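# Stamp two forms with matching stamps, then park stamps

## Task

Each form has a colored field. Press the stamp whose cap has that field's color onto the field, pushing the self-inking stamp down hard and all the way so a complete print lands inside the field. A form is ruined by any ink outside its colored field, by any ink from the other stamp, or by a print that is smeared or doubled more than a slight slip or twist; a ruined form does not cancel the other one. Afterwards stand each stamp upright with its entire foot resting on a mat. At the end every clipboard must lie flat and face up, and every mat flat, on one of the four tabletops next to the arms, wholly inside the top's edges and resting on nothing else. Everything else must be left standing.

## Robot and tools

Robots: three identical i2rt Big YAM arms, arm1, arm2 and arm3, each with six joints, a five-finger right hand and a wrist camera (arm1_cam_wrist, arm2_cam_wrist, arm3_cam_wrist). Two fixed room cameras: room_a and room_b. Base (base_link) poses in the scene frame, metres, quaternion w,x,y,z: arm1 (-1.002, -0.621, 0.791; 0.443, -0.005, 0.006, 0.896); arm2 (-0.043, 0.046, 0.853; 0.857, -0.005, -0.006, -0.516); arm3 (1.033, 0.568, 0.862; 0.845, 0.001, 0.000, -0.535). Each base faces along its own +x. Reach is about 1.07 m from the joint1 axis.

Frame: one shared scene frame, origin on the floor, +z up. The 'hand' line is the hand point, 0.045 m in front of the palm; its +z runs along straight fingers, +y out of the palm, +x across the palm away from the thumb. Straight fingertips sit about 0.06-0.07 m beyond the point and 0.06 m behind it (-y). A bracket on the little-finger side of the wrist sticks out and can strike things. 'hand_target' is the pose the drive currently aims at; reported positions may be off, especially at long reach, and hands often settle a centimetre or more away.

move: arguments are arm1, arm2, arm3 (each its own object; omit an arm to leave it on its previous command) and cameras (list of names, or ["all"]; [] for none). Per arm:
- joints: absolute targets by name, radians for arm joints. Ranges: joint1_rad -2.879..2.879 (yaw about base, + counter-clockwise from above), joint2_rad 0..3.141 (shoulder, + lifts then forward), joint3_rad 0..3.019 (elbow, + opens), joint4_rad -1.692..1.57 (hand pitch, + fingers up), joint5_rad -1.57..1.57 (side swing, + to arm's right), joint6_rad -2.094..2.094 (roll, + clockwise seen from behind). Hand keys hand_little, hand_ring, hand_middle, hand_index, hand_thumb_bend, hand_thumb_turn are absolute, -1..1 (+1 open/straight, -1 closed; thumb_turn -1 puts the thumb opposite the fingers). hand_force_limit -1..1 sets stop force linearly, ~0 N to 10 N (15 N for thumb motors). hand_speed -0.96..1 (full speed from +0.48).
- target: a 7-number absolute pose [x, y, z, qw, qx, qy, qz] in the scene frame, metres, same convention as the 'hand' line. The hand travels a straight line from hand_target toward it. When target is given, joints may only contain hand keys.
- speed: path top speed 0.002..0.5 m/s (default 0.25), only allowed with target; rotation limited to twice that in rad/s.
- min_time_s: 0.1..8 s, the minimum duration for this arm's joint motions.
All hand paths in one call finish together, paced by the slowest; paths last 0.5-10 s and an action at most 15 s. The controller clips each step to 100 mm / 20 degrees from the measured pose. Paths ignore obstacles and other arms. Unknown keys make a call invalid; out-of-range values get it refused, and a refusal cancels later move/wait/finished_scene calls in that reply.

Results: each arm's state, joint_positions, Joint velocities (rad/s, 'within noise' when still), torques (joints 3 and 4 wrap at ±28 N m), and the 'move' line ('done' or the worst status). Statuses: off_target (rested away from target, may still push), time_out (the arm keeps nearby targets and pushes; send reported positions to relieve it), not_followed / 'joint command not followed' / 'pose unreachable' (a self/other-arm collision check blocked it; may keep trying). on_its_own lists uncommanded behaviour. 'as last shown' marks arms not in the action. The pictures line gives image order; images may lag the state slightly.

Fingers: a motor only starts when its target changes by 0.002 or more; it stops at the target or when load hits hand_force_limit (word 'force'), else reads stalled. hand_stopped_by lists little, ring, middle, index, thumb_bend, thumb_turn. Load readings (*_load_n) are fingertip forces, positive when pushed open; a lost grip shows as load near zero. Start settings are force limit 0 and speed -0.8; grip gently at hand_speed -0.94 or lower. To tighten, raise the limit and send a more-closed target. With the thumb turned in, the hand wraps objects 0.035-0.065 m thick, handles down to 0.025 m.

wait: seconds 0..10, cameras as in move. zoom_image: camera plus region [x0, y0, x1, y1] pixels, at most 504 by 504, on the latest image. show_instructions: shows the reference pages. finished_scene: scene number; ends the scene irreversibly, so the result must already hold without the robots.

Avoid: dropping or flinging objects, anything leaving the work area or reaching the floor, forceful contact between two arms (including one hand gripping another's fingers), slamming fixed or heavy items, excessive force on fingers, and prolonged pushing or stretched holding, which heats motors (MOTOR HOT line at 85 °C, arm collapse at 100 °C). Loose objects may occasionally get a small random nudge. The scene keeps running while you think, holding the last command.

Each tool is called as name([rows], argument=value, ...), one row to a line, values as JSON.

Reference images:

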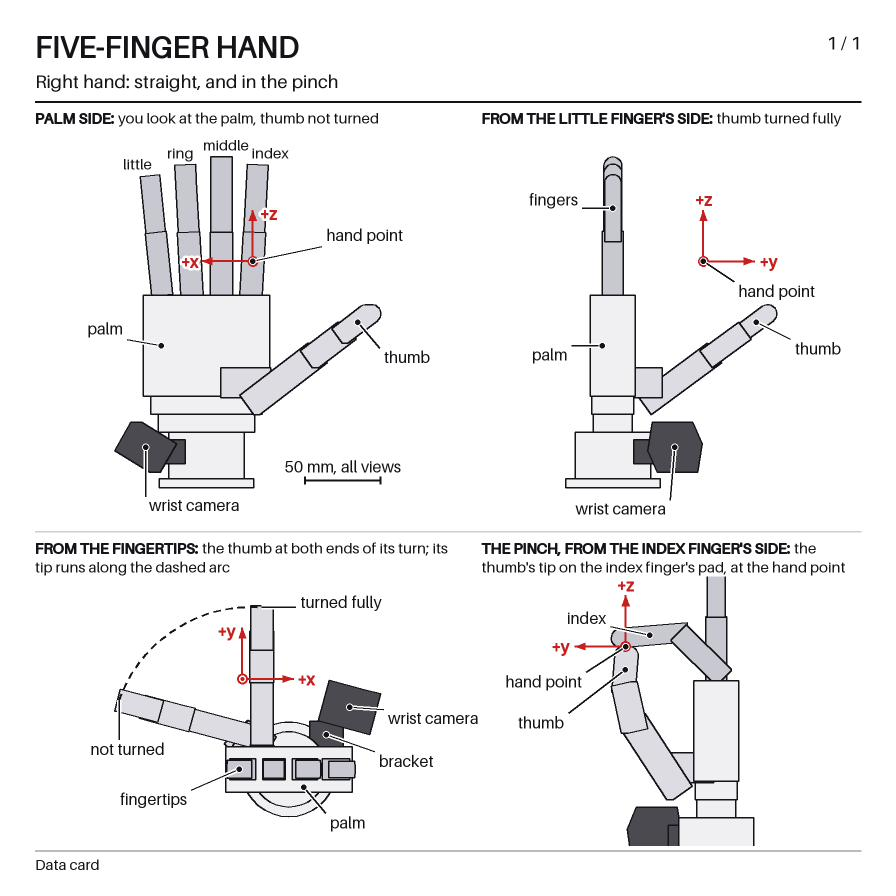

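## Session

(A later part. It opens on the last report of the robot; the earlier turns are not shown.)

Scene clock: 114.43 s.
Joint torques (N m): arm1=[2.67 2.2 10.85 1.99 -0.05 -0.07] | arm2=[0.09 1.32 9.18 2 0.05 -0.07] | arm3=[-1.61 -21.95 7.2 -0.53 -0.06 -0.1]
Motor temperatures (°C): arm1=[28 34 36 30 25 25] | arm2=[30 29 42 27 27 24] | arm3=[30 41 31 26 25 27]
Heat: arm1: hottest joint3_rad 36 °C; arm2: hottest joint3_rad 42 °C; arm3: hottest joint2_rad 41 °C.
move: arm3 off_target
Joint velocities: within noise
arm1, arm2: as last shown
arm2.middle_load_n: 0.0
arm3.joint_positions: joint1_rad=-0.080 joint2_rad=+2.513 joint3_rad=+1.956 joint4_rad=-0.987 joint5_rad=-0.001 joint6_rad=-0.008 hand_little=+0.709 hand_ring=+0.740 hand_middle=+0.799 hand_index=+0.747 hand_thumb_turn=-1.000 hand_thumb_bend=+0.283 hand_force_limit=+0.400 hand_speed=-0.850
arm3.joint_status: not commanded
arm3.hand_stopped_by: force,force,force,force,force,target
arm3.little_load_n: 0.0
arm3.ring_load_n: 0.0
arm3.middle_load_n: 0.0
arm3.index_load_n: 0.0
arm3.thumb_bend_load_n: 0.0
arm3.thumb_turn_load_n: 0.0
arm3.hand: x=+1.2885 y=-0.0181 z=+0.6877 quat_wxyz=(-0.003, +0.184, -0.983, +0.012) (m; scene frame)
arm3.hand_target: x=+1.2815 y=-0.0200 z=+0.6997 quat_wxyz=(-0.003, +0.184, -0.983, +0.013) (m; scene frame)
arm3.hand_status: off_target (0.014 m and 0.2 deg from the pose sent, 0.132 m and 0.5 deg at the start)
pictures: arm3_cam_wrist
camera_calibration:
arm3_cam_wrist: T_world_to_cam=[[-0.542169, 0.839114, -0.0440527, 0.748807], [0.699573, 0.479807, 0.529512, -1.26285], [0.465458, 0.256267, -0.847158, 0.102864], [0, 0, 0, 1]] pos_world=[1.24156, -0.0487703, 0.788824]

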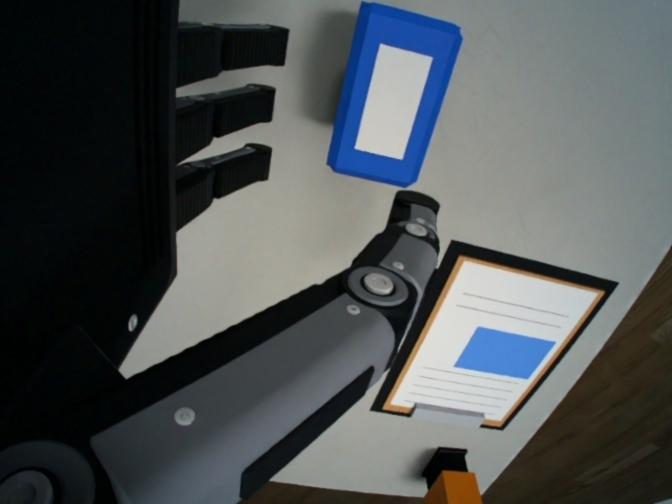

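move(arm3={"target": [1.2843, -0.014, 0.70, 0.0806, -0.1653, 0.8836, -0.4309], "speed": 0.2, "joints": {"hand_speed": 0, "hand_thumb_bend": 1, "hand_index": 0.5, "hand_middle": 0.5, "hand_ring": 0.5, "hand_little": 0.5}}, cameras=["arm3_cam_wrist", "room_b"])

Scene clock: 130.97 s.
Joint torques (N m): arm1=[2.55 2.32 10.86 1.99 -0.04 -0.06] | arm2=[0.09 1.44 9.17 2 0.05 -0.07] | arm3=[-1.2 -15.74 4.88 2.65 -0.18 -0.03]
Motor temperatures (°C): arm1=[28 34 36 30 25 25] | arm2=[30 28 42 26 26 24] | arm3=[30 40 31 26 25 26]
Heat: arm1: hottest joint3_rad 36 °C; arm2: hottest joint3_rad 42 °C; arm3: hottest joint2_rad 40 °C.
move: arm3 off_target
Joint velocities: within noise
arm1, arm2: as last shown
arm1.little_load_n: -0.5
arm3.joint_positions: joint1_rad=-0.080 joint2_rad=+2.203 joint3_rad=+1.067 joint4_rad=+0.450 joint5_rad=-0.007 joint6_rad=-0.008 hand_little=+0.709 hand_ring=+0.740 hand_middle=+0.799 hand_index=+0.747 hand_thumb_turn=-1.000 hand_thumb_bend=+1.000 hand_force_limit=+0.400 hand_speed=+0.000
arm3.joint_status: hand_little off_target (ended at +0.709, target +0.500); hand_ring off_target (ended at +0.740, target +0.500); hand_middle off_target (ended at +0.799, target +0.500); hand_index off_target (ended at +0.747, target +0.500); the others done
arm3.hand_stopped_by: force,force,force,force,target,target
arm3.little_load_n: 0.0
arm3.ring_load_n: -0.5
arm3.middle_load_n: 0.0
arm3.index_load_n: 0.0
arm3.thumb_bend_load_n: 0.0
arm3.thumb_turn_load_n: -0.5
arm3.hand: x=+1.2864 y=-0.0096 z=+0.6940 quat_wxyz=(-0.079, +0.168, -0.888, +0.420) (m; scene frame)
arm3.hand_target: x=+1.2842 y=-0.0140 z=+0.7000 quat_wxyz=(-0.080, +0.165, -0.884, +0.431) (m; scene frame)
arm3.hand_status: done (0.008 m and 1.4 deg from the pose sent, 0.014 m and 50.5 deg at the start)
pictures: arm3_cam_wrist, room_b
camera_calibration:
arm3_cam_wrist: T_world_to_cam=[[-0.40924, 0.491566, -0.768691, 1.06941], [0.578233, 0.791417, 0.198256, -0.87971], [0.705811, -0.363348, -0.608119, -0.374066], [0, 0, 0, 1]] pos_world=[1.21034, 0.0346175, 0.768974]

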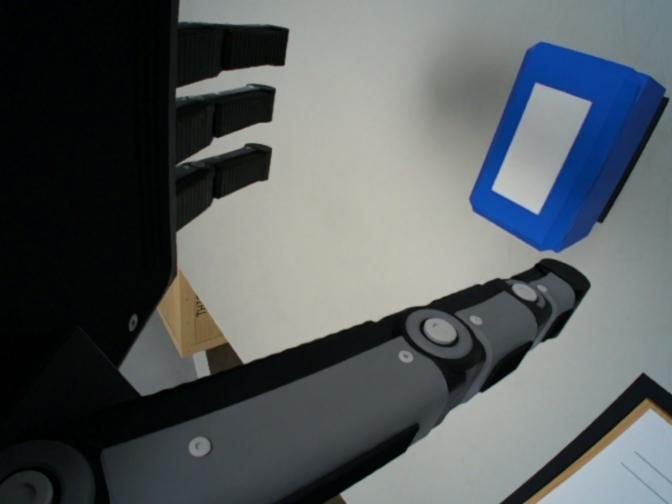

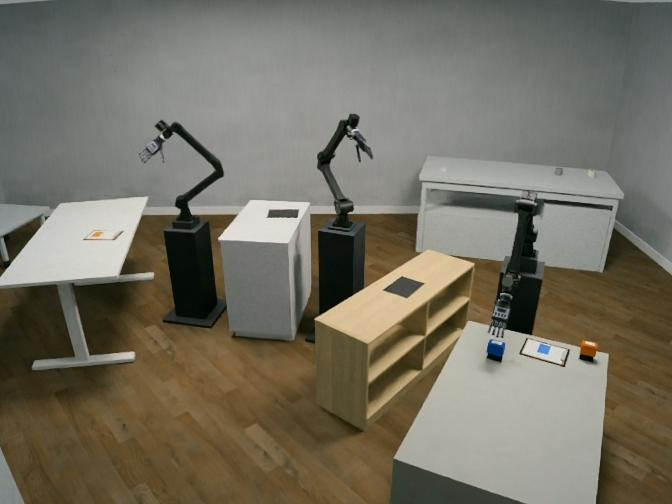

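move(arm3={"target": [1.283, -0.0145, 0.63, 0.0806, -0.1653, 0.8836, -0.4309], "speed": 0.15, "joints": {"hand_index": 0.48, "hand_middle": 0.48, "hand_ring": 0.48, "hand_little": 0.48}}, cameras=["arm3_cam_wrist", "room_b"])

zoom_image(camera="room_b", region=[440, 250, 600, 390])

Scene clock: 133.70 s.
Joint torques (N m): arm1=[2.67 2.2 10.85 1.99 -0.04 -0.06] | arm2=[0.15 1.38 9.2 2 0.05 -0.07] | arm3=[-1.44 -15.33 6.94 2.5 -0.17 -0.06]
Motor temperatures (°C): arm1=[28 34 36 30 25 25] | arm2=[30 28 42 26 26 24] | arm3=[30 41 31 26 25 26]
Heat: arm1: hottest joint3_rad 36 °C; arm2: hottest joint3_rad 42 °C; arm3: hottest joint2_rad 41 °C.
move: arm3 off_target
Joint velocities: within noise
arm1, arm2: as last shown
arm1.little_load_n: 0.0
arm3.joint_positions: joint1_rad=-0.080 joint2_rad=+2.368 joint3_rad=+1.082 joint4_rad=+0.574 joint5_rad=-0.009 joint6_rad=-0.008 hand_little=+0.480 hand_ring=+0.480 hand_middle=+0.480 hand_index=+0.480 hand_thumb_turn=-1.000 hand_thumb_bend=+1.000 hand_force_limit=+0.400 hand_speed=+0.000
arm3.joint_status: all done
arm3.hand_stopped_by: target,target,target,target,target,target
arm3.little_load_n: 0.0
arm3.ring_load_n: 0.0
arm3.middle_load_n: 0.0
arm3.index_load_n: 0.0
arm3.thumb_bend_load_n: 0.0
arm3.thumb_turn_load_n: 0.0
arm3.hand: x=+1.2798 y=+0.0091 z=+0.6200 quat_wxyz=(-0.078, +0.170, -0.894, +0.408) (m; scene frame)
arm3.hand_target: x=+1.2824 y=-0.0137 z=+0.6307 quat_wxyz=(-0.080, +0.165, -0.884, +0.431) (m; scene frame)
arm3.hand_status: off_target (0.026 m and 2.9 deg from the pose sent, 0.064 m and 1.4 deg at the start)
pictures: arm3_cam_wrist, room_b
camera_calibration:
arm3_cam_wrist: T_world_to_cam=[[-0.416259, 0.510203, -0.75261, 0.999519], [0.578473, 0.787208, 0.213712, -0.885981], [0.701497, -0.346405, -0.622821, -0.393112], [0, 0, 0, 1]] pos_world=[1.20434, 0.0513177, 0.696754]

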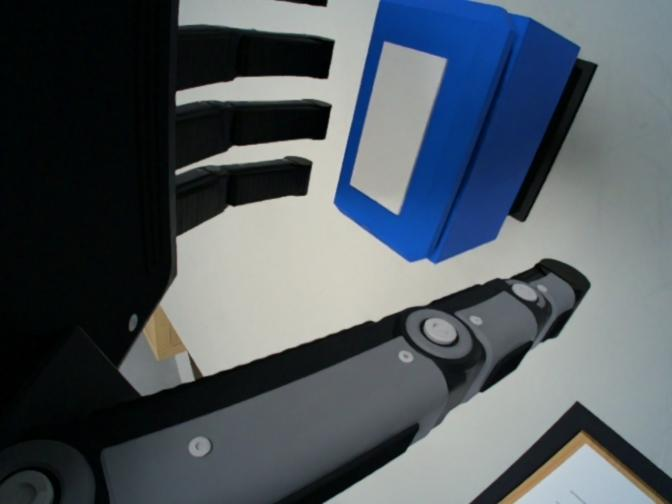

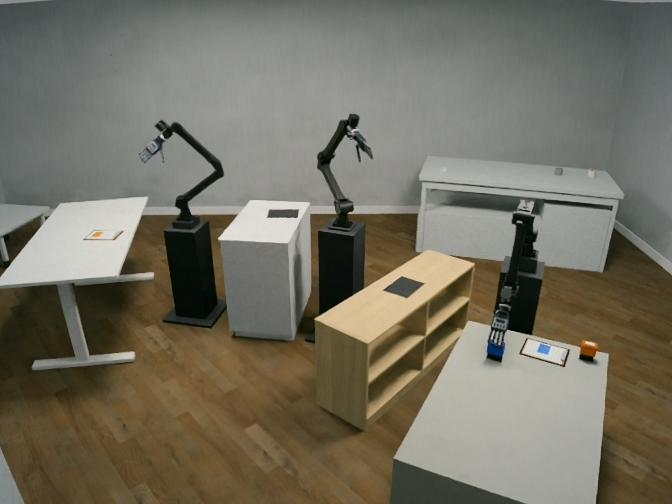

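Scaled by 3.150 from the camera's 672x504 image, which has a finer 960x720 frame.

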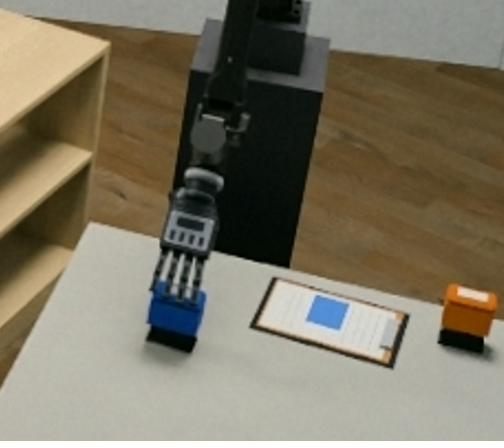

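move(arm3={"target": [1.293, -0.040, 0.612, 0.0835, -0.1639, 0.8758, -0.4462], "speed": 0.1}, cameras=["arm3_cam_wrist"])

Scene clock: 136.23 s.
Joint torques (N m): arm1=[2.67 2.2 10.88 1.99 -0.04 -0.06] | arm2=[0.03 1.32 9.18 1.99 0.05 -0.07] | arm3=[-1.32 -15.68 7.35 2.61 -0.17 -0.05]
Motor temperatures (°C): arm1=[28 34 36 30 25 25] | arm2=[30 28 42 26 26 24] | arm3=[30 40 30 26 25 26]
Heat: arm1: hottest joint3_rad 36 °C; arm2: hottest joint3_rad 42 °C; arm3: hottest joint2_rad 40 °C.
move: arm3 off_target
Joint velocities: within noise
arm1: as last shown
arm2.joint_positions: joint1_rad=+0.868 joint2_rad=+0.628 joint3_rad=+1.414 joint4_rad=-1.158 joint5_rad=+0.039 joint6_rad=-1.162 hand_little=+1.000 hand_ring=+1.000 hand_middle=+1.000 hand_index=+1.000 hand_thumb_turn=+1.000 hand_thumb_bend=+1.000 hand_force_limit=+0.000 hand_speed=-0.800
arm2.joint_status: not commanded
arm2.hand_stopped_by: target,target,target,target,target,target
arm2.little_load_n: -0.5
arm2.ring_load_n: 0.0
arm2.middle_load_n: 0.0
arm2.index_load_n: 0.0
arm2.thumb_bend_load_n: 0.0
arm2.thumb_turn_load_n: 0.0
arm2.hand: x=+0.1924 y=-0.0506 z=+1.3887 quat_wxyz=(-0.033, +0.781, -0.260, +0.567) (m; scene frame)
arm2.hand_target: x=+0.1905 y=-0.0500 z=+1.3994 quat_wxyz=(-0.034, +0.774, -0.258, +0.577) (m; scene frame)
arm2.hand_status: not commanded
arm3.joint_positions: joint1_rad=-0.080 joint2_rad=+2.442 joint3_rad=+1.169 joint4_rad=+0.595 joint5_rad=-0.009 joint6_rad=-0.008 hand_little=+0.480 hand_ring=+0.480 hand_middle=+0.480 hand_index=+0.480 hand_thumb_turn=-1.000 hand_thumb_bend=+1.000 hand_force_limit=+0.400 hand_speed=+0.000
arm3.joint_status: not commanded
arm3.hand_stopped_by: target,target,target,target,target,target
arm3.little_load_n: 0.0
arm3.ring_load_n: -0.5
arm3.middle_load_n: 0.0
arm3.index_load_n: 0.0
arm3.thumb_bend_load_n: 0.0
arm3.thumb_turn_load_n: 0.0
arm3.hand: x=+1.2895 y=-0.0162 z=+0.6027 quat_wxyz=(-0.081, +0.168, -0.887, +0.423) (m; scene frame)
arm3.hand_target: x=+1.2924 y=-0.0392 z=+0.6130 quat_wxyz=(-0.083, +0.164, -0.876, +0.446) (m; scene frame)
arm3.hand_status: off_target (0.026 m and 3.0 deg from the pose sent, 0.051 m and 4.9 deg at the start)
pictures: arm3_cam_wrist
camera_calibration:
arm3_cam_wrist: T_world_to_cam=[[-0.40719, 0.486243, -0.773152, 1.00361], [0.57603, 0.793643, 0.195757, -0.853847], [0.708792, -0.365649, -0.603254, -0.44095], [0, 0, 0, 1]] pos_world=[1.21304, 0.0284198, 0.677081]

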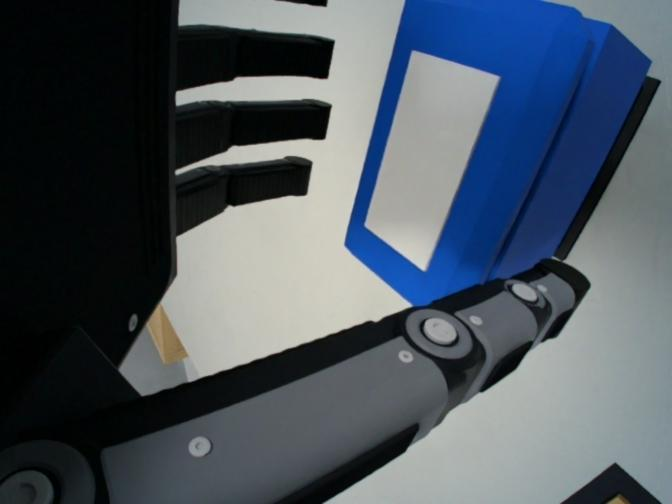

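move(arm3={"target": [1.293, -0.041, 0.577, 0.0835, -0.1639, 0.8758, -0.4462], "speed": 0.08}, cameras=["arm3_cam_wrist", "room_b"])

zoom_image(camera="room_b", region=[440, 250, 600, 390])

Scene clock: 139.40 s.
Joint torques (N m): arm1=[2.67 2.32 10.82 1.96 -0.05 -0.06] | arm2=[0.09 1.32 9.18 1.99 0.05 -0.07] | arm3=[-1.61 -16.21 6.69 2.56 -0.17 -0.06]
Motor temperatures (°C): arm1=[28 34 36 30 25 25] | arm2=[30 28 42 26 26 24] | arm3=[30 40 31 26 25 26]
Heat: arm1: hottest joint3_rad 36 °C; arm2: hottest joint3_rad 42 °C; arm3: hottest joint2_rad 40 °C.
move: arm3 off_target
Joint velocities: within noise
arm1.joint_positions: joint1_rad=+1.940 joint2_rad=+0.621 joint3_rad=+1.438 joint4_rad=-1.498 joint5_rad=-0.041 joint6_rad=-1.009 hand_little=+1.000 hand_ring=+1.000 hand_middle=+1.000 hand_index=+1.000 hand_thumb_turn=+1.000 hand_thumb_bend=+1.000 hand_force_limit=+0.000 hand_speed=-0.800
arm1.joint_status: not commanded
arm1.hand_stopped_by: target,target,target,target,target,target
arm1.little_load_n: 0.0
arm1.ring_load_n: 0.0
arm1.middle_load_n: 0.0
arm1.index_load_n: 0.0
arm1.thumb_bend_load_n: 0.0
arm1.thumb_turn_load_n: 0.0
arm1.hand: x=-1.1244 y=-0.7604 z=+1.2628 quat_wxyz=(-0.290, -0.211, +0.875, -0.326) (m; scene frame)
arm1.hand_target: x=-1.1230 y=-0.7611 z=+1.2744 quat_wxyz=(-0.297, -0.214, +0.867, -0.337) (m; scene frame)
arm1.hand_status: not commanded
arm2: as last shown
arm2.little_load_n: 0.0
arm3.joint_positions: joint1_rad=-0.080 joint2_rad=+2.535 joint3_rad=+1.221 joint4_rad=+0.635 joint5_rad=-0.010 joint6_rad=-0.008 hand_little=+0.480 hand_ring=+0.480 hand_middle=+0.480 hand_index=+0.480 hand_thumb_turn=-1.000 hand_thumb_bend=+1.000 hand_force_limit=+0.400 hand_speed=+0.000
arm3.joint_status: not commanded
arm3.hand_stopped_by: target,target,target,target,target,target
arm3.little_load_n: 0.0
arm3.ring_load_n: 0.0
arm3.middle_load_n: -0.5
arm3.index_load_n: 0.0
arm3.thumb_bend_load_n: 0.0
arm3.thumb_turn_load_n: 0.0
arm3.hand: x=+1.2900 y=-0.0173 z=+0.5665 quat_wxyz=(-0.081, +0.168, -0.887, +0.423) (m; scene frame)
arm3.hand_target: x=+1.2925 y=-0.0404 z=+0.5780 quat_wxyz=(-0.083, +0.164, -0.876, +0.446) (m; scene frame)
arm3.hand_status: off_target (0.026 m and 3.0 deg from the pose sent, 0.036 m and 3.0 deg at the start)
pictures: arm3_cam_wrist, room_b
camera_calibration:
arm3_cam_wrist: T_world_to_cam=[[-0.407249, 0.48648, -0.772972, 0.976432], [0.575757, 0.793731, 0.196201, -0.846072], [0.708979, -0.365141, -0.603341, -0.463706], [0, 0, 0, 1]] pos_world=[1.21354, 0.0272201, 0.640981]

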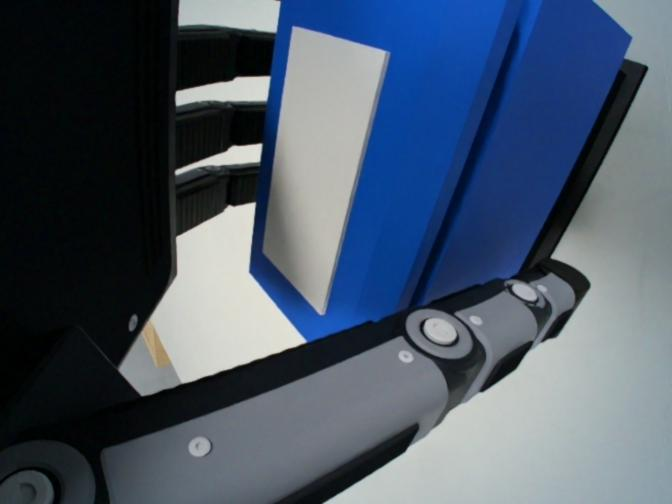

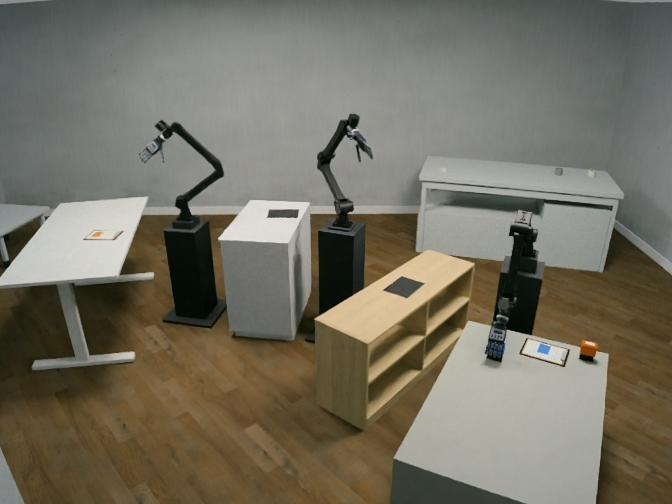

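Scaled by 3.150 from the camera's 672x504 image, which has a finer 960x720 frame.

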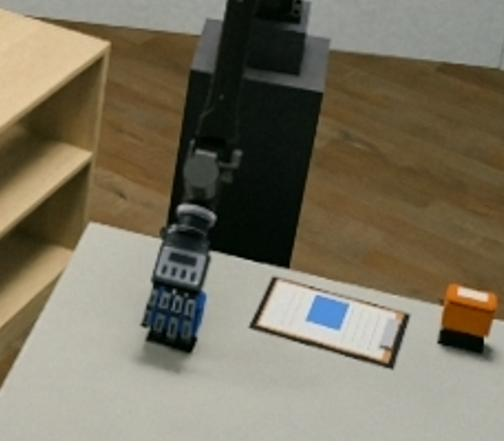

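move(arm3={"joints": {"hand_index": 0.0, "hand_middle": 0.0, "hand_ring": 0.0, "hand_little": 0.0, "hand_thumb_bend": -0.2, "hand_speed": -0.88, "hand_force_limit": -0.4}}, cameras=["arm3_cam_wrist", "room_b"])

zoom_image(camera="room_b", region=[440, 250, 600, 390])

Scene clock: 145.40 s.
Joint torques (N m): arm1=[2.67 2.2 10.85 1.98 -0.05 -0.06] | arm2=[0.09 1.38 9.18 1.99 0.05 -0.07] | arm3=[-1.55 -16.21 6.67 2.56 -0.16 -0.06]
Motor temperatures (°C): arm1=[28 34 36 30 25 25] | arm2=[30 28 42 26 26 24] | arm3=[30 40 31 27 25 26]
Heat: arm1: hottest joint3_rad 36 °C; arm2: hottest joint3_rad 42 °C; arm3: hottest joint2_rad 40 °C.
move: arm3 off_target
Joint velocities: within noise
arm1, arm2: as last shown
arm1.ring_load_n: -0.5
arm2.little_load_n: 0.5
arm3.joint_positions: joint1_rad=-0.080 joint2_rad=+2.536 joint3_rad=+1.221 joint4_rad=+0.635 joint5_rad=-0.010 joint6_rad=-0.008 hand_little=+0.000 hand_ring=+0.024 hand_middle=+0.058 hand_index=+0.036 hand_thumb_turn=-1.000 hand_thumb_bend=+0.781 hand_force_limit=-0.400 hand_speed=-0.880
arm3.joint_status: hand_ring off_target (ended at +0.024, target +0.000); hand_middle off_target (ended at +0.058, target +0.000); hand_index off_target (ended at +0.036, target +0.000); hand_thumb_bend off_target (ended at +0.781, target -0.200); the others done
arm3.hand_stopped_by: target,force,force,force,force,target
arm3.little_load_n: 0.0
arm3.ring_load_n: 3.0
arm3.middle_load_n: 1.0
arm3.index_load_n: 4.5
arm3.thumb_bend_load_n: 8.0
arm3.thumb_turn_load_n: 1.5
arm3.hand: x=+1.2900 y=-0.0171 z=+0.5663 quat_wxyz=(-0.081, +0.168, -0.887, +0.423) (m; scene frame)
arm3.hand_target: x=+1.2925 y=-0.0403 z=+0.5779 quat_wxyz=(-0.083, +0.164, -0.876, +0.446) (m; scene frame)
arm3.hand_status: not commanded
pictures: arm3_cam_wrist, room_b
camera_calibration:
arm3_cam_wrist: T_world_to_cam=[[-0.407297, 0.486787, -0.772753, 0.97609], [0.575554, 0.793764, 0.196664, -0.846242], [0.709117, -0.364661, -0.60347, -0.463852], [0, 0, 0, 1]] pos_world=[1.21354, 0.0274203, 0.640781]

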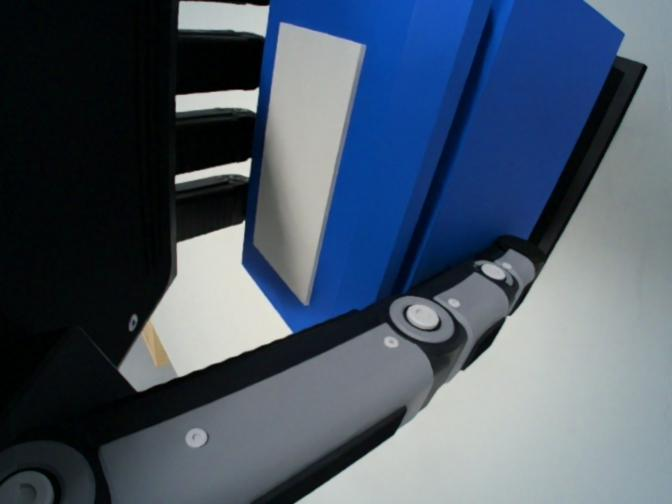

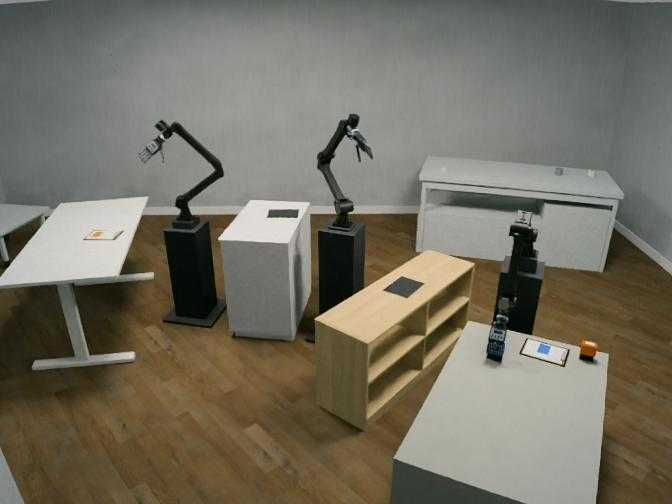

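Scaled by 3.150 from the camera's 672x504 image, which has a finer 960x720 frame.

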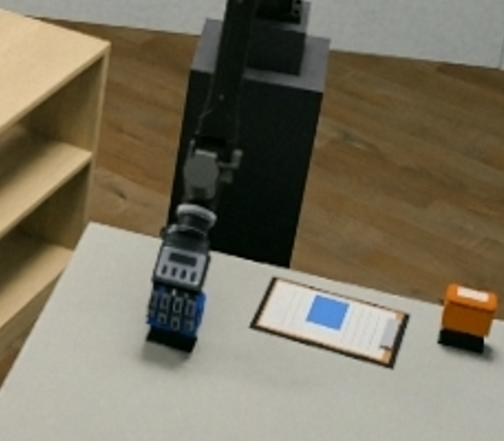

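move(arm3={"joints": {"hand_index": -0.3, "hand_middle": -0.3, "hand_ring": -0.3, "hand_little": -0.3, "hand_thumb_bend": -0.4, "hand_speed": -0.9, "hand_force_limit": 0.1}})

move(arm3={"target": [1.293, -0.041, 0.61, 0.0835, -0.1639, 0.8758, -0.4462], "speed": 0.06}, cameras=["arm3_cam_wrist", "room_b"])

zoom_image(camera="room_b", region=[440, 250, 600, 390])

Scene clock: 148.73 s.
Joint torques (N m): arm1=[2.73 2.2 10.88 2 -0.05 -0.06] | arm2=[0.09 1.38 9.18 1.99 0.05 -0.07] | arm3=[-1.61 -16.38 6.69 2.54 -0.16 -0.05]
Motor temperatures (°C): arm1=[28 34 36 30 25 25] | arm2=[30 28 43 26 26 24] | arm3=[30 40 31 27 25 26]
Heat: arm1: hottest joint3_rad 36 °C; arm2: hottest joint3_rad 43 °C; arm3: hottest joint2_rad 40 °C.
move: arm3 off_target
Joint velocities: within noise
arm1, arm2: as last shown
arm1.middle_load_n: 0.5
arm1.index_load_n: 0.5
arm2.little_load_n: 0.0
arm3.joint_positions: joint1_rad=-0.080 joint2_rad=+2.537 joint3_rad=+1.221 joint4_rad=+0.635 joint5_rad=-0.011 joint6_rad=-0.008 hand_little=-0.072 hand_ring=-0.001 hand_middle=+0.033 hand_index=+0.020 hand_thumb_turn=-1.000 hand_thumb_bend=+0.784 hand_force_limit=+0.100 hand_speed=-0.900
arm3.joint_status: hand_little off_target (ended at -0.072, target -0.300); hand_ring off_target (ended at -0.001, target -0.300); hand_middle off_target (ended at +0.033, target -0.300); hand_index off_target (ended at +0.020, target -0.300); hand_thumb_bend off_target (ended at +0.784, target -0.400); the others done
arm3.hand_stopped_by: force,force,force,force,force,target
arm3.little_load_n: 5.5
arm3.ring_load_n: 2.0
arm3.middle_load_n: 5.5
arm3.index_load_n: 4.0
arm3.thumb_bend_load_n: 17.5
arm3.thumb_turn_load_n: 8.0
arm3.hand: x=+1.2900 y=-0.0167 z=+0.5658 quat_wxyz=(-0.081, +0.169, -0.887, +0.422) (m; scene frame)
arm3.hand_target: x=+1.2925 y=-0.0403 z=+0.5779 quat_wxyz=(-0.083, +0.164, -0.876, +0.446) (m; scene frame)
arm3.hand_status: not commanded
pictures: none

Scene clock: 150.13 s.
Joint torques (N m): arm1=[2.61 2.2 10.85 1.98 -0.05 -0.06] | arm2=[0.15 1.38 9.2 2 0.05 -0.07] | arm3=[-1.55 -18.43 4.16 1.39 -0.16 -0.05]
Motor temperatures (°C): arm1=[28 34 36 30 25 25] | arm2=[30 28 43 26 26 24] | arm3=[30 40 31 27 25 26]
Heat: arm1: hottest joint3_rad 36 °C; arm2: hottest joint3_rad 43 °C; arm3: hottest joint2_rad 40 °C.
move: arm3 off_target
Joint velocities: within noise
arm1, arm2: as last shown
arm1.ring_load_n: 0.0
arm1.middle_load_n: 0.0
arm1.index_load_n: 0.0
arm3.joint_positions: joint1_rad=-0.080 joint2_rad=+2.485 joint3_rad=+1.216 joint4_rad=+0.624 joint5_rad=-0.011 joint6_rad=-0.008 hand_little=-0.072 hand_ring=-0.001 hand_middle=+0.033 hand_index=+0.020 hand_thumb_turn=-1.000 hand_thumb_bend=+0.784 hand_force_limit=+0.100 hand_speed=-0.900
arm3.joint_status: not commanded
arm3.hand_stopped_by: force,force,force,force,force,target
arm3.little_load_n: 5.5
arm3.ring_load_n: 2.5
arm3.middle_load_n: 5.5
arm3.index_load_n: 5.0
arm3.thumb_bend_load_n: 17.0
arm3.thumb_turn_load_n: 8.5
arm3.hand: x=+1.2954 y=-0.0311 z=+0.5941 quat_wxyz=(-0.084, +0.167, -0.880, +0.437) (m; scene frame)
arm3.hand_target: x=+1.2929 y=-0.0410 z=+0.6098 quat_wxyz=(-0.083, +0.164, -0.876, +0.446) (m; scene frame)
arm3.hand_status: off_target (0.019 m and 1.2 deg from the pose sent, 0.051 m and 3.1 deg at the start)
pictures: arm3_cam_wrist, room_b
camera_calibration:
arm3_cam_wrist: T_world_to_cam=[[-0.398051, 0.46241, -0.792296, 1.00553], [0.573055, 0.79976, 0.178862, -0.829677], [0.716354, -0.382833, -0.583332, -0.477888], [0, 0, 0, 1]] pos_world=[1.21804, 0.0156236, 0.666308]

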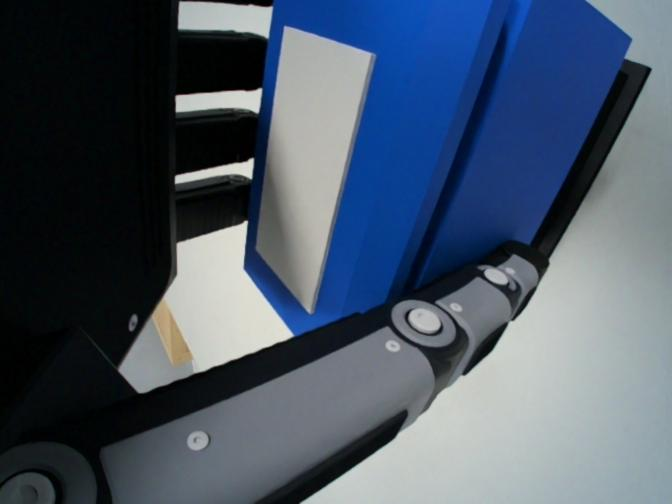

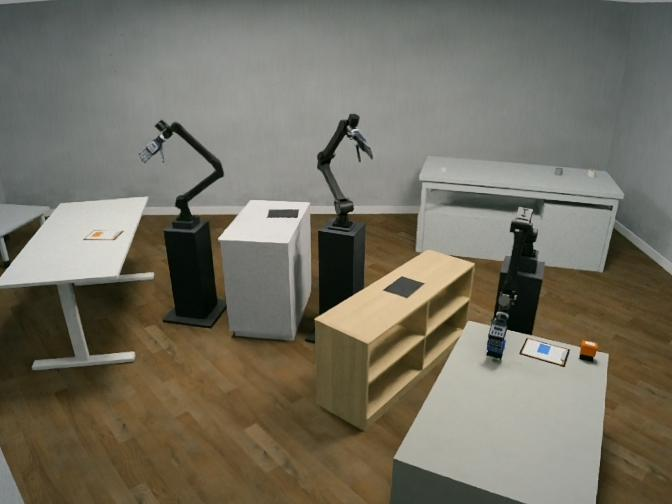

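Scaled by 3.150 from the camera's 672x504 image, which has a finer 960x720 frame.

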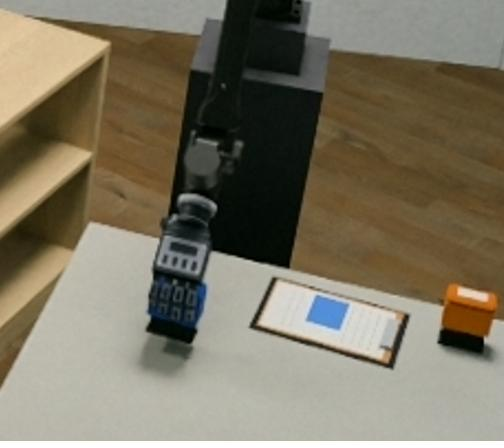

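move(arm3={"target": [1.293, 0.03, 0.70, 0.0835, -0.1639, 0.8758, -0.4462], "speed": 0.12})

move(arm3={"target": [1.32, 0.22, 0.68, 0.3501, -0.7179, 0.5410, -0.2638], "speed": 0.2}, cameras=["arm3_cam_wrist", "room_b"])

zoom_image(camera="room_b", region=[440, 230, 600, 390])

Scene clock: 158.73 s.
Joint torques (N m): arm1=[2.67 2.26 10.85 1.96 -0.04 -0.06] | arm2=[0.09 1.38 9.18 1.99 0.05 -0.07] | arm3=[0.21 -16.32 4.18 1.37 0.01 0.1]
Motor temperatures (°C): arm1=[28 34 37 30 25 25] | arm2=[30 28 43 26 26 24] | arm3=[30 40 30 26 25 26]
Heat: arm1: hottest joint3_rad 37 °C; arm2: hottest joint3_rad 43 °C; arm3: hottest joint2_rad 40 °C.
move: arm3 off_target
Joint velocities: within noise
arm1, arm2: as last shown
arm3.joint_positions: joint1_rad=-0.047 joint2_rad=+2.194 joint3_rad=+0.928 joint4_rad=+0.618 joint5_rad=+0.027 joint6_rad=+0.006 hand_little=-0.072 hand_ring=-0.001 hand_middle=+0.033 hand_index=+0.020 hand_thumb_turn=-1.000 hand_thumb_bend=+0.784 hand_force_limit=+0.100 hand_speed=-0.900
arm3.joint_status: not commanded
arm3.hand_stopped_by: force,force,force,force,force,target
arm3.little_load_n: 5.5
arm3.ring_load_n: 2.0
arm3.middle_load_n: 5.5
arm3.index_load_n: 4.5
arm3.thumb_bend_load_n: 17.0
arm3.thumb_turn_load_n: 8.5
arm3.hand: x=+1.2845 y=+0.0329 z=+0.6851 quat_wxyz=(-0.077, +0.167, -0.880, +0.438) (m; scene frame)
arm3.hand_target: x=+1.2931 y=+0.0301 z=+0.6998 quat_wxyz=(-0.084, +0.164, -0.876, +0.446) (m; scene frame)
arm3.hand_status: off_target (0.017 m and 1.3 deg from the pose sent, 0.122 m and 1.2 deg at the start)
pictures: none

Scene clock: 163.53 s.
Joint torques (N m): arm1=[2.67 2.08 10.86 1.99 -0.04 -0.07] | arm2=[0.09 1.38 9.17 2 0.05 -0.07] | arm3=[0.15 -14.04 6.49 -0.21 -0.89 -0.17]
Motor temperatures (°C): arm1=[28 34 37 30 25 25] | arm2=[30 28 43 26 26 24] | arm3=[30 40 30 26 25 26]
Heat: arm1: hottest joint3_rad 37 °C; arm2: hottest joint3_rad 43 °C; arm3: hottest joint2_rad 40 °C.
move: arm3 off_target
Joint velocities: within noise
arm1, arm2: as last shown
arm1.ring_load_n: 0.5
arm1.thumb_bend_load_n: -0.5
arm3.joint_positions: joint1_rad=-0.030 joint2_rad=+2.161 joint3_rad=+0.947 joint4_rad=-0.208 joint5_rad=-0.887 joint6_rad=-1.325 hand_little=-0.072 hand_ring=-0.001 hand_middle=+0.033 hand_index=+0.020 hand_thumb_turn=-1.000 hand_thumb_bend=+0.784 hand_force_limit=+0.100 hand_speed=-0.900
arm3.joint_status: not commanded
arm3.hand_stopped_by: force,force,force,force,force,target
arm3.little_load_n: 5.0
arm3.ring_load_n: 2.0
arm3.middle_load_n: 6.0
arm3.index_load_n: 4.5
arm3.thumb_bend_load_n: 17.0
arm3.thumb_turn_load_n: 8.5
arm3.hand: x=+1.3068 y=+0.2376 z=+0.6707 quat_wxyz=(-0.355, +0.708, -0.557, +0.248) (m; scene frame)
arm3.hand_target: x=+1.3198 y=+0.2205 z=+0.6805 quat_wxyz=(-0.350, +0.718, -0.541, +0.264) (m; scene frame)
arm3.hand_status: off_target (0.024 m and 2.9 deg from the pose sent, 0.191 m and 84.8 deg at the start)
pictures: arm3_cam_wrist, room_b
camera_calibration:
arm3_cam_wrist: T_world_to_cam=[[-0.535056, -0.313153, -0.784634, 1.30462], [-0.719556, 0.655579, 0.229032, 0.624964], [0.442668, 0.687133, -0.576103, -0.240044], [0, 0, 0, 1]] pos_world=[1.254, 0.163773, 0.742221]

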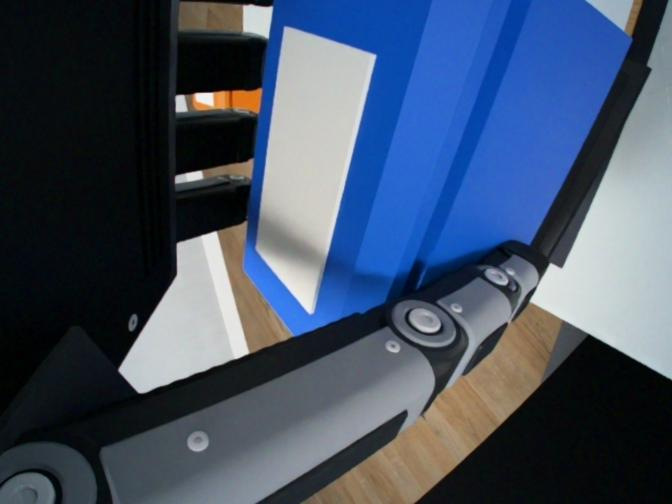

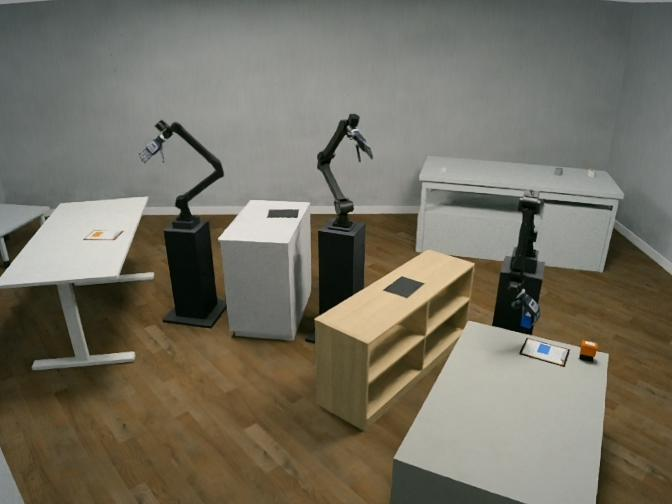

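Scaled by 3.150 from the camera's 672x504 image, which has a finer 960x720 frame.

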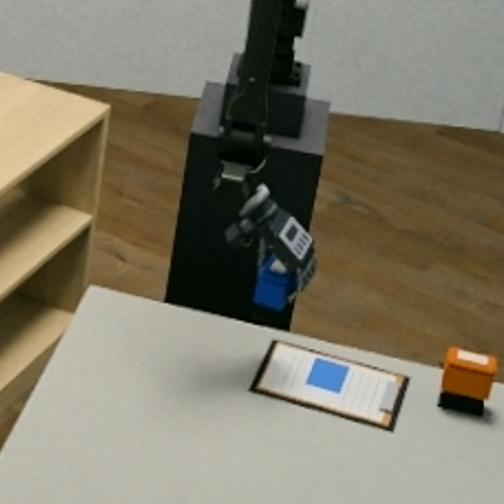

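move(arm3={"target": [1.49, 0.27, 0.69, 0.3501, -0.7179, 0.5410, -0.2638], "speed": 0.15}, cameras=["arm3_cam_wrist"])

zoom_image(camera="arm3_cam_wrist", region=[336, 0, 672, 252])

Scene clock: 167.10 s.
Joint torques (N m): arm1=[2.61 2.14 10.86 1.99 -0.05 -0.06] | arm2=[0.03 1.38 9.18 1.99 0.05 -0.07] | arm3=[-0.44 -14.45 8.24 1.87 -0.59 0.09]
Motor temperatures (°C): arm1=[28 34 37 30 25 25] | arm2=[30 28 43 26 26 24] | arm3=[30 40 30 26 25 26]
Heat: arm1: hottest joint3_rad 37 °C; arm2: hottest joint3_rad 43 °C; arm3: hottest joint2_rad 40 °C.
move: arm3 off_target
Joint velocities: within noise
arm1, arm2: as last shown
arm1.ring_load_n: 0.0
arm1.thumb_bend_load_n: 0.0
arm2.index_load_n: -0.5
arm3.joint_positions: joint1_rad=+0.331 joint2_rad=+2.183 joint3_rad=+1.033 joint4_rad=+0.064 joint5_rad=-0.763 joint6_rad=-0.865 hand_little=-0.072 hand_ring=-0.001 hand_middle=+0.033 hand_index=+0.020 hand_thumb_turn=-1.000 hand_thumb_bend=+0.784 hand_force_limit=+0.100 hand_speed=-0.900
arm3.joint_status: not commanded
arm3.hand_stopped_by: force,force,force,force,force,target
arm3.little_load_n: 5.0
arm3.ring_load_n: 2.0
arm3.middle_load_n: 6.0
arm3.index_load_n: 5.0
arm3.thumb_bend_load_n: 17.0
arm3.thumb_turn_load_n: 8.5
arm3.hand: x=+1.4678 y=+0.2885 z=+0.6798 quat_wxyz=(-0.352, +0.719, -0.550, +0.239) (m; scene frame)
arm3.hand_target: x=+1.4892 y=+0.2706 z=+0.6912 quat_wxyz=(-0.350, +0.718, -0.541, +0.264) (m; scene frame)
arm3.hand_status: off_target (0.031 m and 3.0 deg from the pose sent, 0.187 m and 2.9 deg at the start)
pictures: arm3_cam_wrist
camera_calibration:
arm3_cam_wrist: T_world_to_cam=[[-0.539892, -0.333446, -0.772871, 1.41877], [-0.733487, 0.636809, 0.237636, 0.725409], [0.412933, 0.695189, -0.588387, -0.291367], [0, 0, 0, 1]] pos_world=[1.41837, 0.213691, 0.752704]

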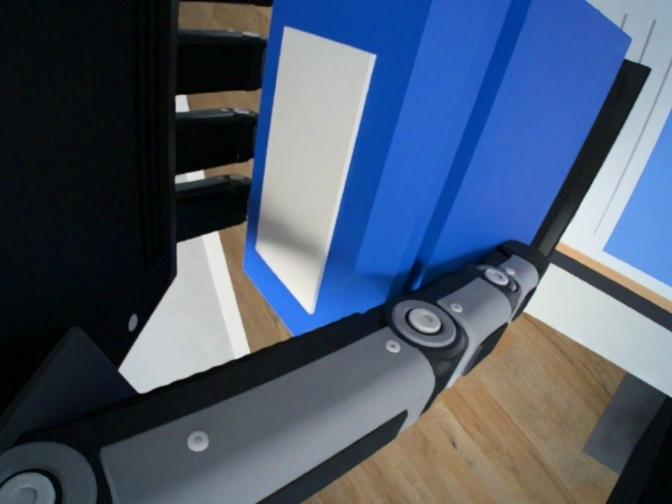

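Scaled by 1.500 from the camera's 672x504 image, which has a finer 960x720 frame.

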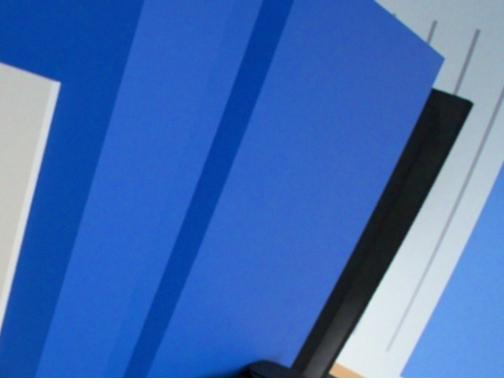

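move(arm3={"target": [1.4515, 0.2753, 0.63, 0.3542, -0.7310, 0.5128, -0.2795], "speed": 0.1}, cameras=["arm3_cam_wrist"])

zoom_image(camera="arm3_cam_wrist", region=[420, 0, 672, 252])

Scene clock: 177.27 s.
Joint torques (N m): arm1=[2.67 2.26 10.86 2.02 -0.04 -0.05] | arm2=[0.09 1.32 9.18 2 0.05 -0.07] | arm3=[-1.49 -14.74 3.38 1.83 -0.78 -0.12]
Motor temperatures (°C): arm1=[28 34 37 30 25 25] | arm2=[30 28 43 26 26 24] | arm3=[30 41 30 26 26 26]
Heat: arm1: hottest joint3_rad 37 °C; arm2: hottest joint3_rad 43 °C; arm3: hottest joint2_rad 41 °C.
move: arm3 done
Joint velocities: within noise
arm1: as last shown
arm2.joint_positions: joint1_rad=+0.868 joint2_rad=+0.628 joint3_rad=+1.414 joint4_rad=-1.158 joint5_rad=+0.039 joint6_rad=-1.162 hand_little=+1.000 hand_ring=+1.000 hand_middle=+1.000 hand_index=+1.000 hand_thumb_turn=+1.000 hand_thumb_bend=+1.000 hand_force_limit=+0.000 hand_speed=-0.800
arm2.joint_status: not commanded
arm2.hand_stopped_by: target,target,target,target,target,target
arm2.little_load_n: 0.0
arm2.ring_load_n: 0.0
arm2.middle_load_n: -0.5
arm2.index_load_n: 0.0
arm2.thumb_bend_load_n: 0.0
arm2.thumb_turn_load_n: 0.0
arm2.hand: x=+0.1924 y=-0.0506 z=+1.3887 quat_wxyz=(-0.033, +0.781, -0.260, +0.567) (m; scene frame)
arm2.hand_target: x=+0.1905 y=-0.0500 z=+1.3994 quat_wxyz=(-0.034, +0.774, -0.258, +0.577) (m; scene frame)
arm2.hand_status: not commanded
arm3.joint_positions: joint1_rad=+0.290 joint2_rad=+2.314 joint3_rad=+1.027 joint4_rad=+0.208 joint5_rad=-0.812 joint6_rad=-0.953 hand_little=-0.072 hand_ring=-0.001 hand_middle=+0.033 hand_index=+0.020 hand_thumb_turn=-1.000 hand_thumb_bend=+0.784 hand_force_limit=+0.100 hand_speed=-0.900
arm3.joint_status: not commanded
arm3.hand_stopped_by: force,force,force,force,force,target
arm3.little_load_n: 5.0
arm3.ring_load_n: 2.5
arm3.middle_load_n: 5.5
arm3.index_load_n: 4.5
arm3.thumb_bend_load_n: 16.5
arm3.thumb_turn_load_n: 8.5
arm3.hand: x=+1.4501 y=+0.2834 z=+0.6270 quat_wxyz=(-0.357, +0.729, -0.521, +0.264) (m; scene frame)
arm3.hand_target: x=+1.4514 y=+0.2752 z=+0.6300 quat_wxyz=(-0.354, +0.731, -0.513, +0.279) (m; scene frame)
arm3.hand_status: done (0.009 m and 2.0 deg from the pose sent, 0.054 m and 6.5 deg at the start)
pictures: arm3_cam_wrist
camera_calibration:
arm3_cam_wrist: T_world_to_cam=[[-0.481426, -0.383539, -0.788116, 1.30565], [-0.768151, 0.617659, 0.168645, 0.827223], [0.422105, 0.686582, -0.591973, -0.320119], [0, 0, 0, 1]] pos_world=[1.39913, 0.209615, 0.699995]

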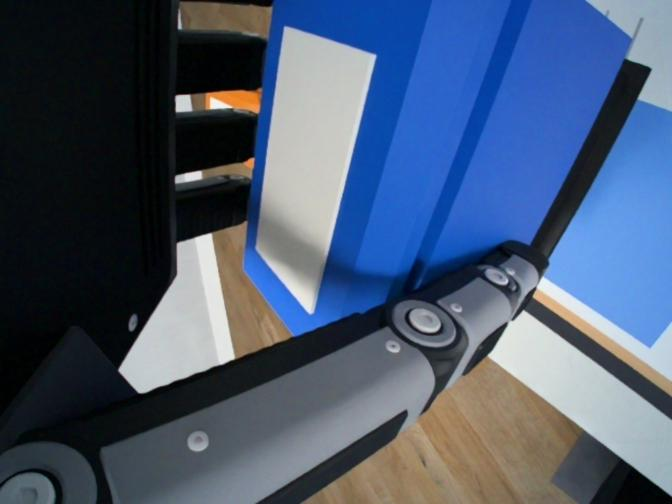

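Scaled by 2.000 from the camera's 672x504 image, which has a finer 960x720 frame.

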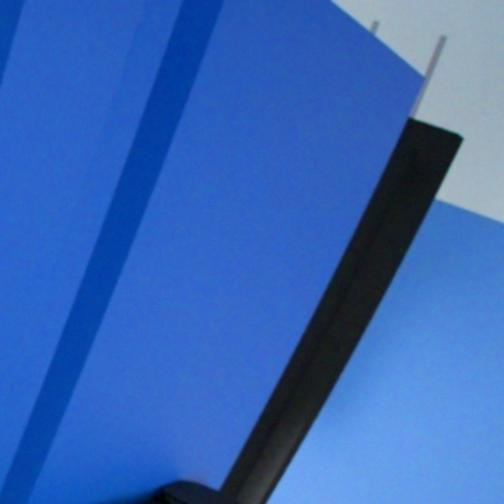

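move(arm3={"target": [1.406, 0.272, 0.59, 0.3542, -0.7310, 0.5128, -0.2795], "speed": 0.08}, cameras=["arm3_cam_wrist", "room_b"])

zoom_image(camera="arm3_cam_wrist", region=[420, 0, 672, 252])

zoom_image(camera="room_b", region=[480, 300, 600, 390])

Scene clock: 184.73 s.
Joint torques (N m): arm1=[2.73 2.14 10.86 1.99 -0.05 -0.06] | arm2=[0.03 1.32 9.18 1.99 0.05 -0.07] | arm3=[-1.67 -14.33 2.21 1.68 -0.82 -0.12]
Motor temperatures (°C): arm1=[28 34 37 29 25 25] | arm2=[30 28 43 26 26 24] | arm3=[30 41 29 26 26 26]
Heat: arm1: hottest joint3_rad 37 °C; arm2: hottest joint3_rad 43 °C; arm3: hottest joint2_rad 41 °C.
move: arm3 done
Joint velocities: within noise
arm1.joint_positions: joint1_rad=+1.940 joint2_rad=+0.621 joint3_rad=+1.438 joint4_rad=-1.498 joint5_rad=-0.041 joint6_rad=-1.009 hand_little=+1.000 hand_ring=+1.000 hand_middle=+1.000 hand_index=+1.000 hand_thumb_turn=+1.000 hand_thumb_bend=+1.000 hand_force_limit=+0.000 hand_speed=-0.800
arm1.joint_status: not commanded
arm1.hand_stopped_by: target,target,target,target,target,target
arm1.little_load_n: 0.0
arm1.ring_load_n: 0.0
arm1.middle_load_n: 0.0
arm1.index_load_n: 0.0
arm1.thumb_bend_load_n: 0.0
arm1.thumb_turn_load_n: 0.0
arm1.hand: x=-1.1244 y=-0.7604 z=+1.2628 quat_wxyz=(-0.290, -0.211, +0.875, -0.326) (m; scene frame)
arm1.hand_target: x=-1.1230 y=-0.7611 z=+1.2744 quat_wxyz=(-0.297, -0.214, +0.867, -0.337) (m; scene frame)
arm1.hand_status: not commanded
arm2: as last shown
arm2.middle_load_n: 0.0
arm3.joint_positions: joint1_rad=+0.209 joint2_rad=+2.400 joint3_rad=+1.009 joint4_rad=+0.237 joint5_rad=-0.850 joint6_rad=-1.061 hand_little=-0.072 hand_ring=-0.001 hand_middle=+0.033 hand_index=+0.020 hand_thumb_turn=-1.000 hand_thumb_bend=+0.784 hand_force_limit=+0.100 hand_speed=-0.900
arm3.joint_status: not commanded
arm3.hand_stopped_by: force,force,force,force,force,target
arm3.little_load_n: 5.0
arm3.ring_load_n: 2.0
arm3.middle_load_n: 6.0
arm3.index_load_n: 4.5
arm3.thumb_bend_load_n: 17.0
arm3.thumb_turn_load_n: 9.0
arm3.hand: x=+1.4061 y=+0.2790 z=+0.5883 quat_wxyz=(-0.357, +0.729, -0.520, +0.266) (m; scene frame)
arm3.hand_target: x=+1.4059 y=+0.2720 z=+0.5900 quat_wxyz=(-0.354, +0.731, -0.513, +0.279) (m; scene frame)
arm3.hand_status: done (0.007 m and 1.8 deg from the pose sent, 0.059 m and 2.0 deg at the start)
pictures: arm3_cam_wrist, room_b
camera_calibration:
arm3_cam_wrist: T_world_to_cam=[[-0.478146, -0.385554, -0.789129, 1.2489], [-0.769414, 0.61716, 0.164667, 0.806835], [0.423531, 0.685902, -0.591743, -0.323433], [0, 0, 0, 1]] pos_world=[1.35493, 0.205416, 0.661295]

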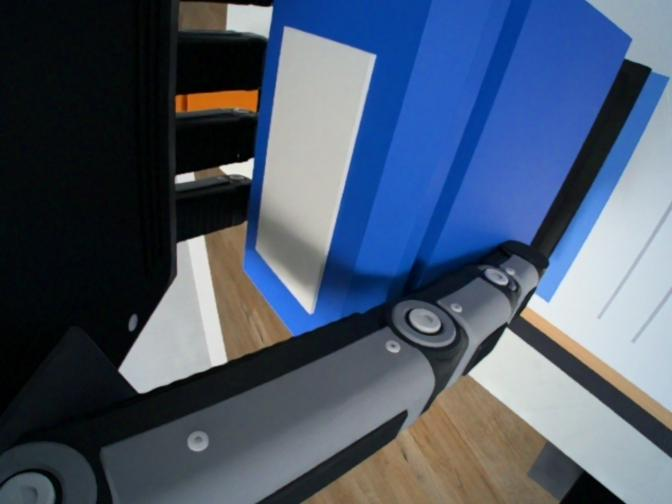

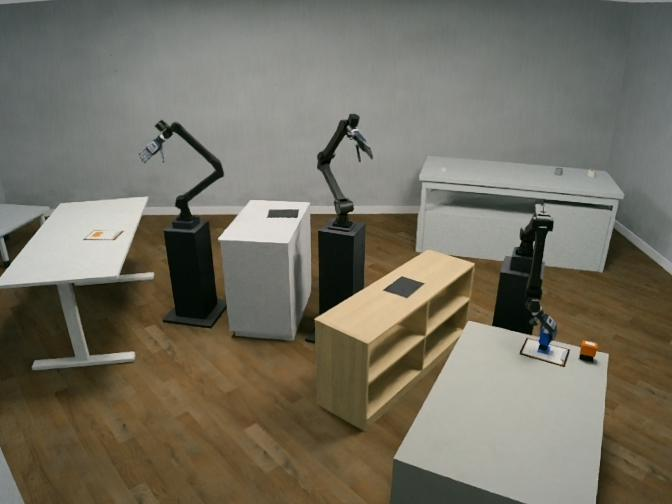

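Scaled by 2.000 from the camera's 672x504 image, which has a finer 960x720 frame.

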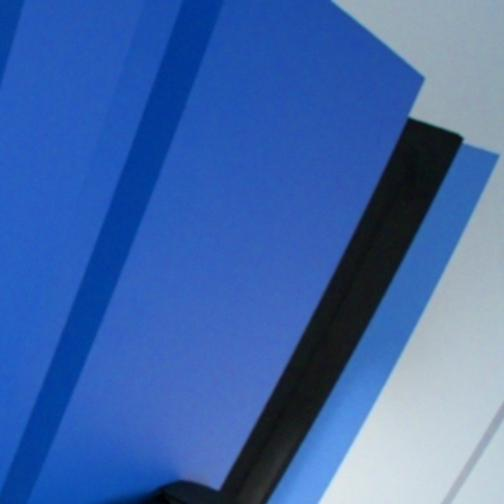

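Scaled by 4.200 from the camera's 672x504 image, which has a finer 960x720 frame.

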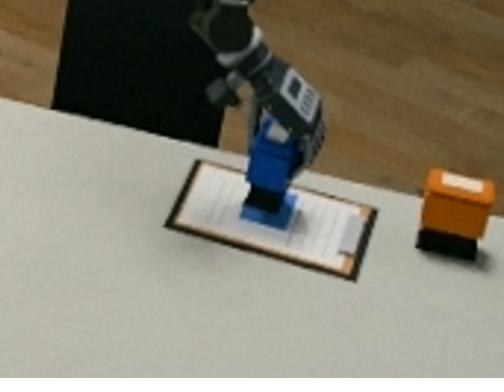

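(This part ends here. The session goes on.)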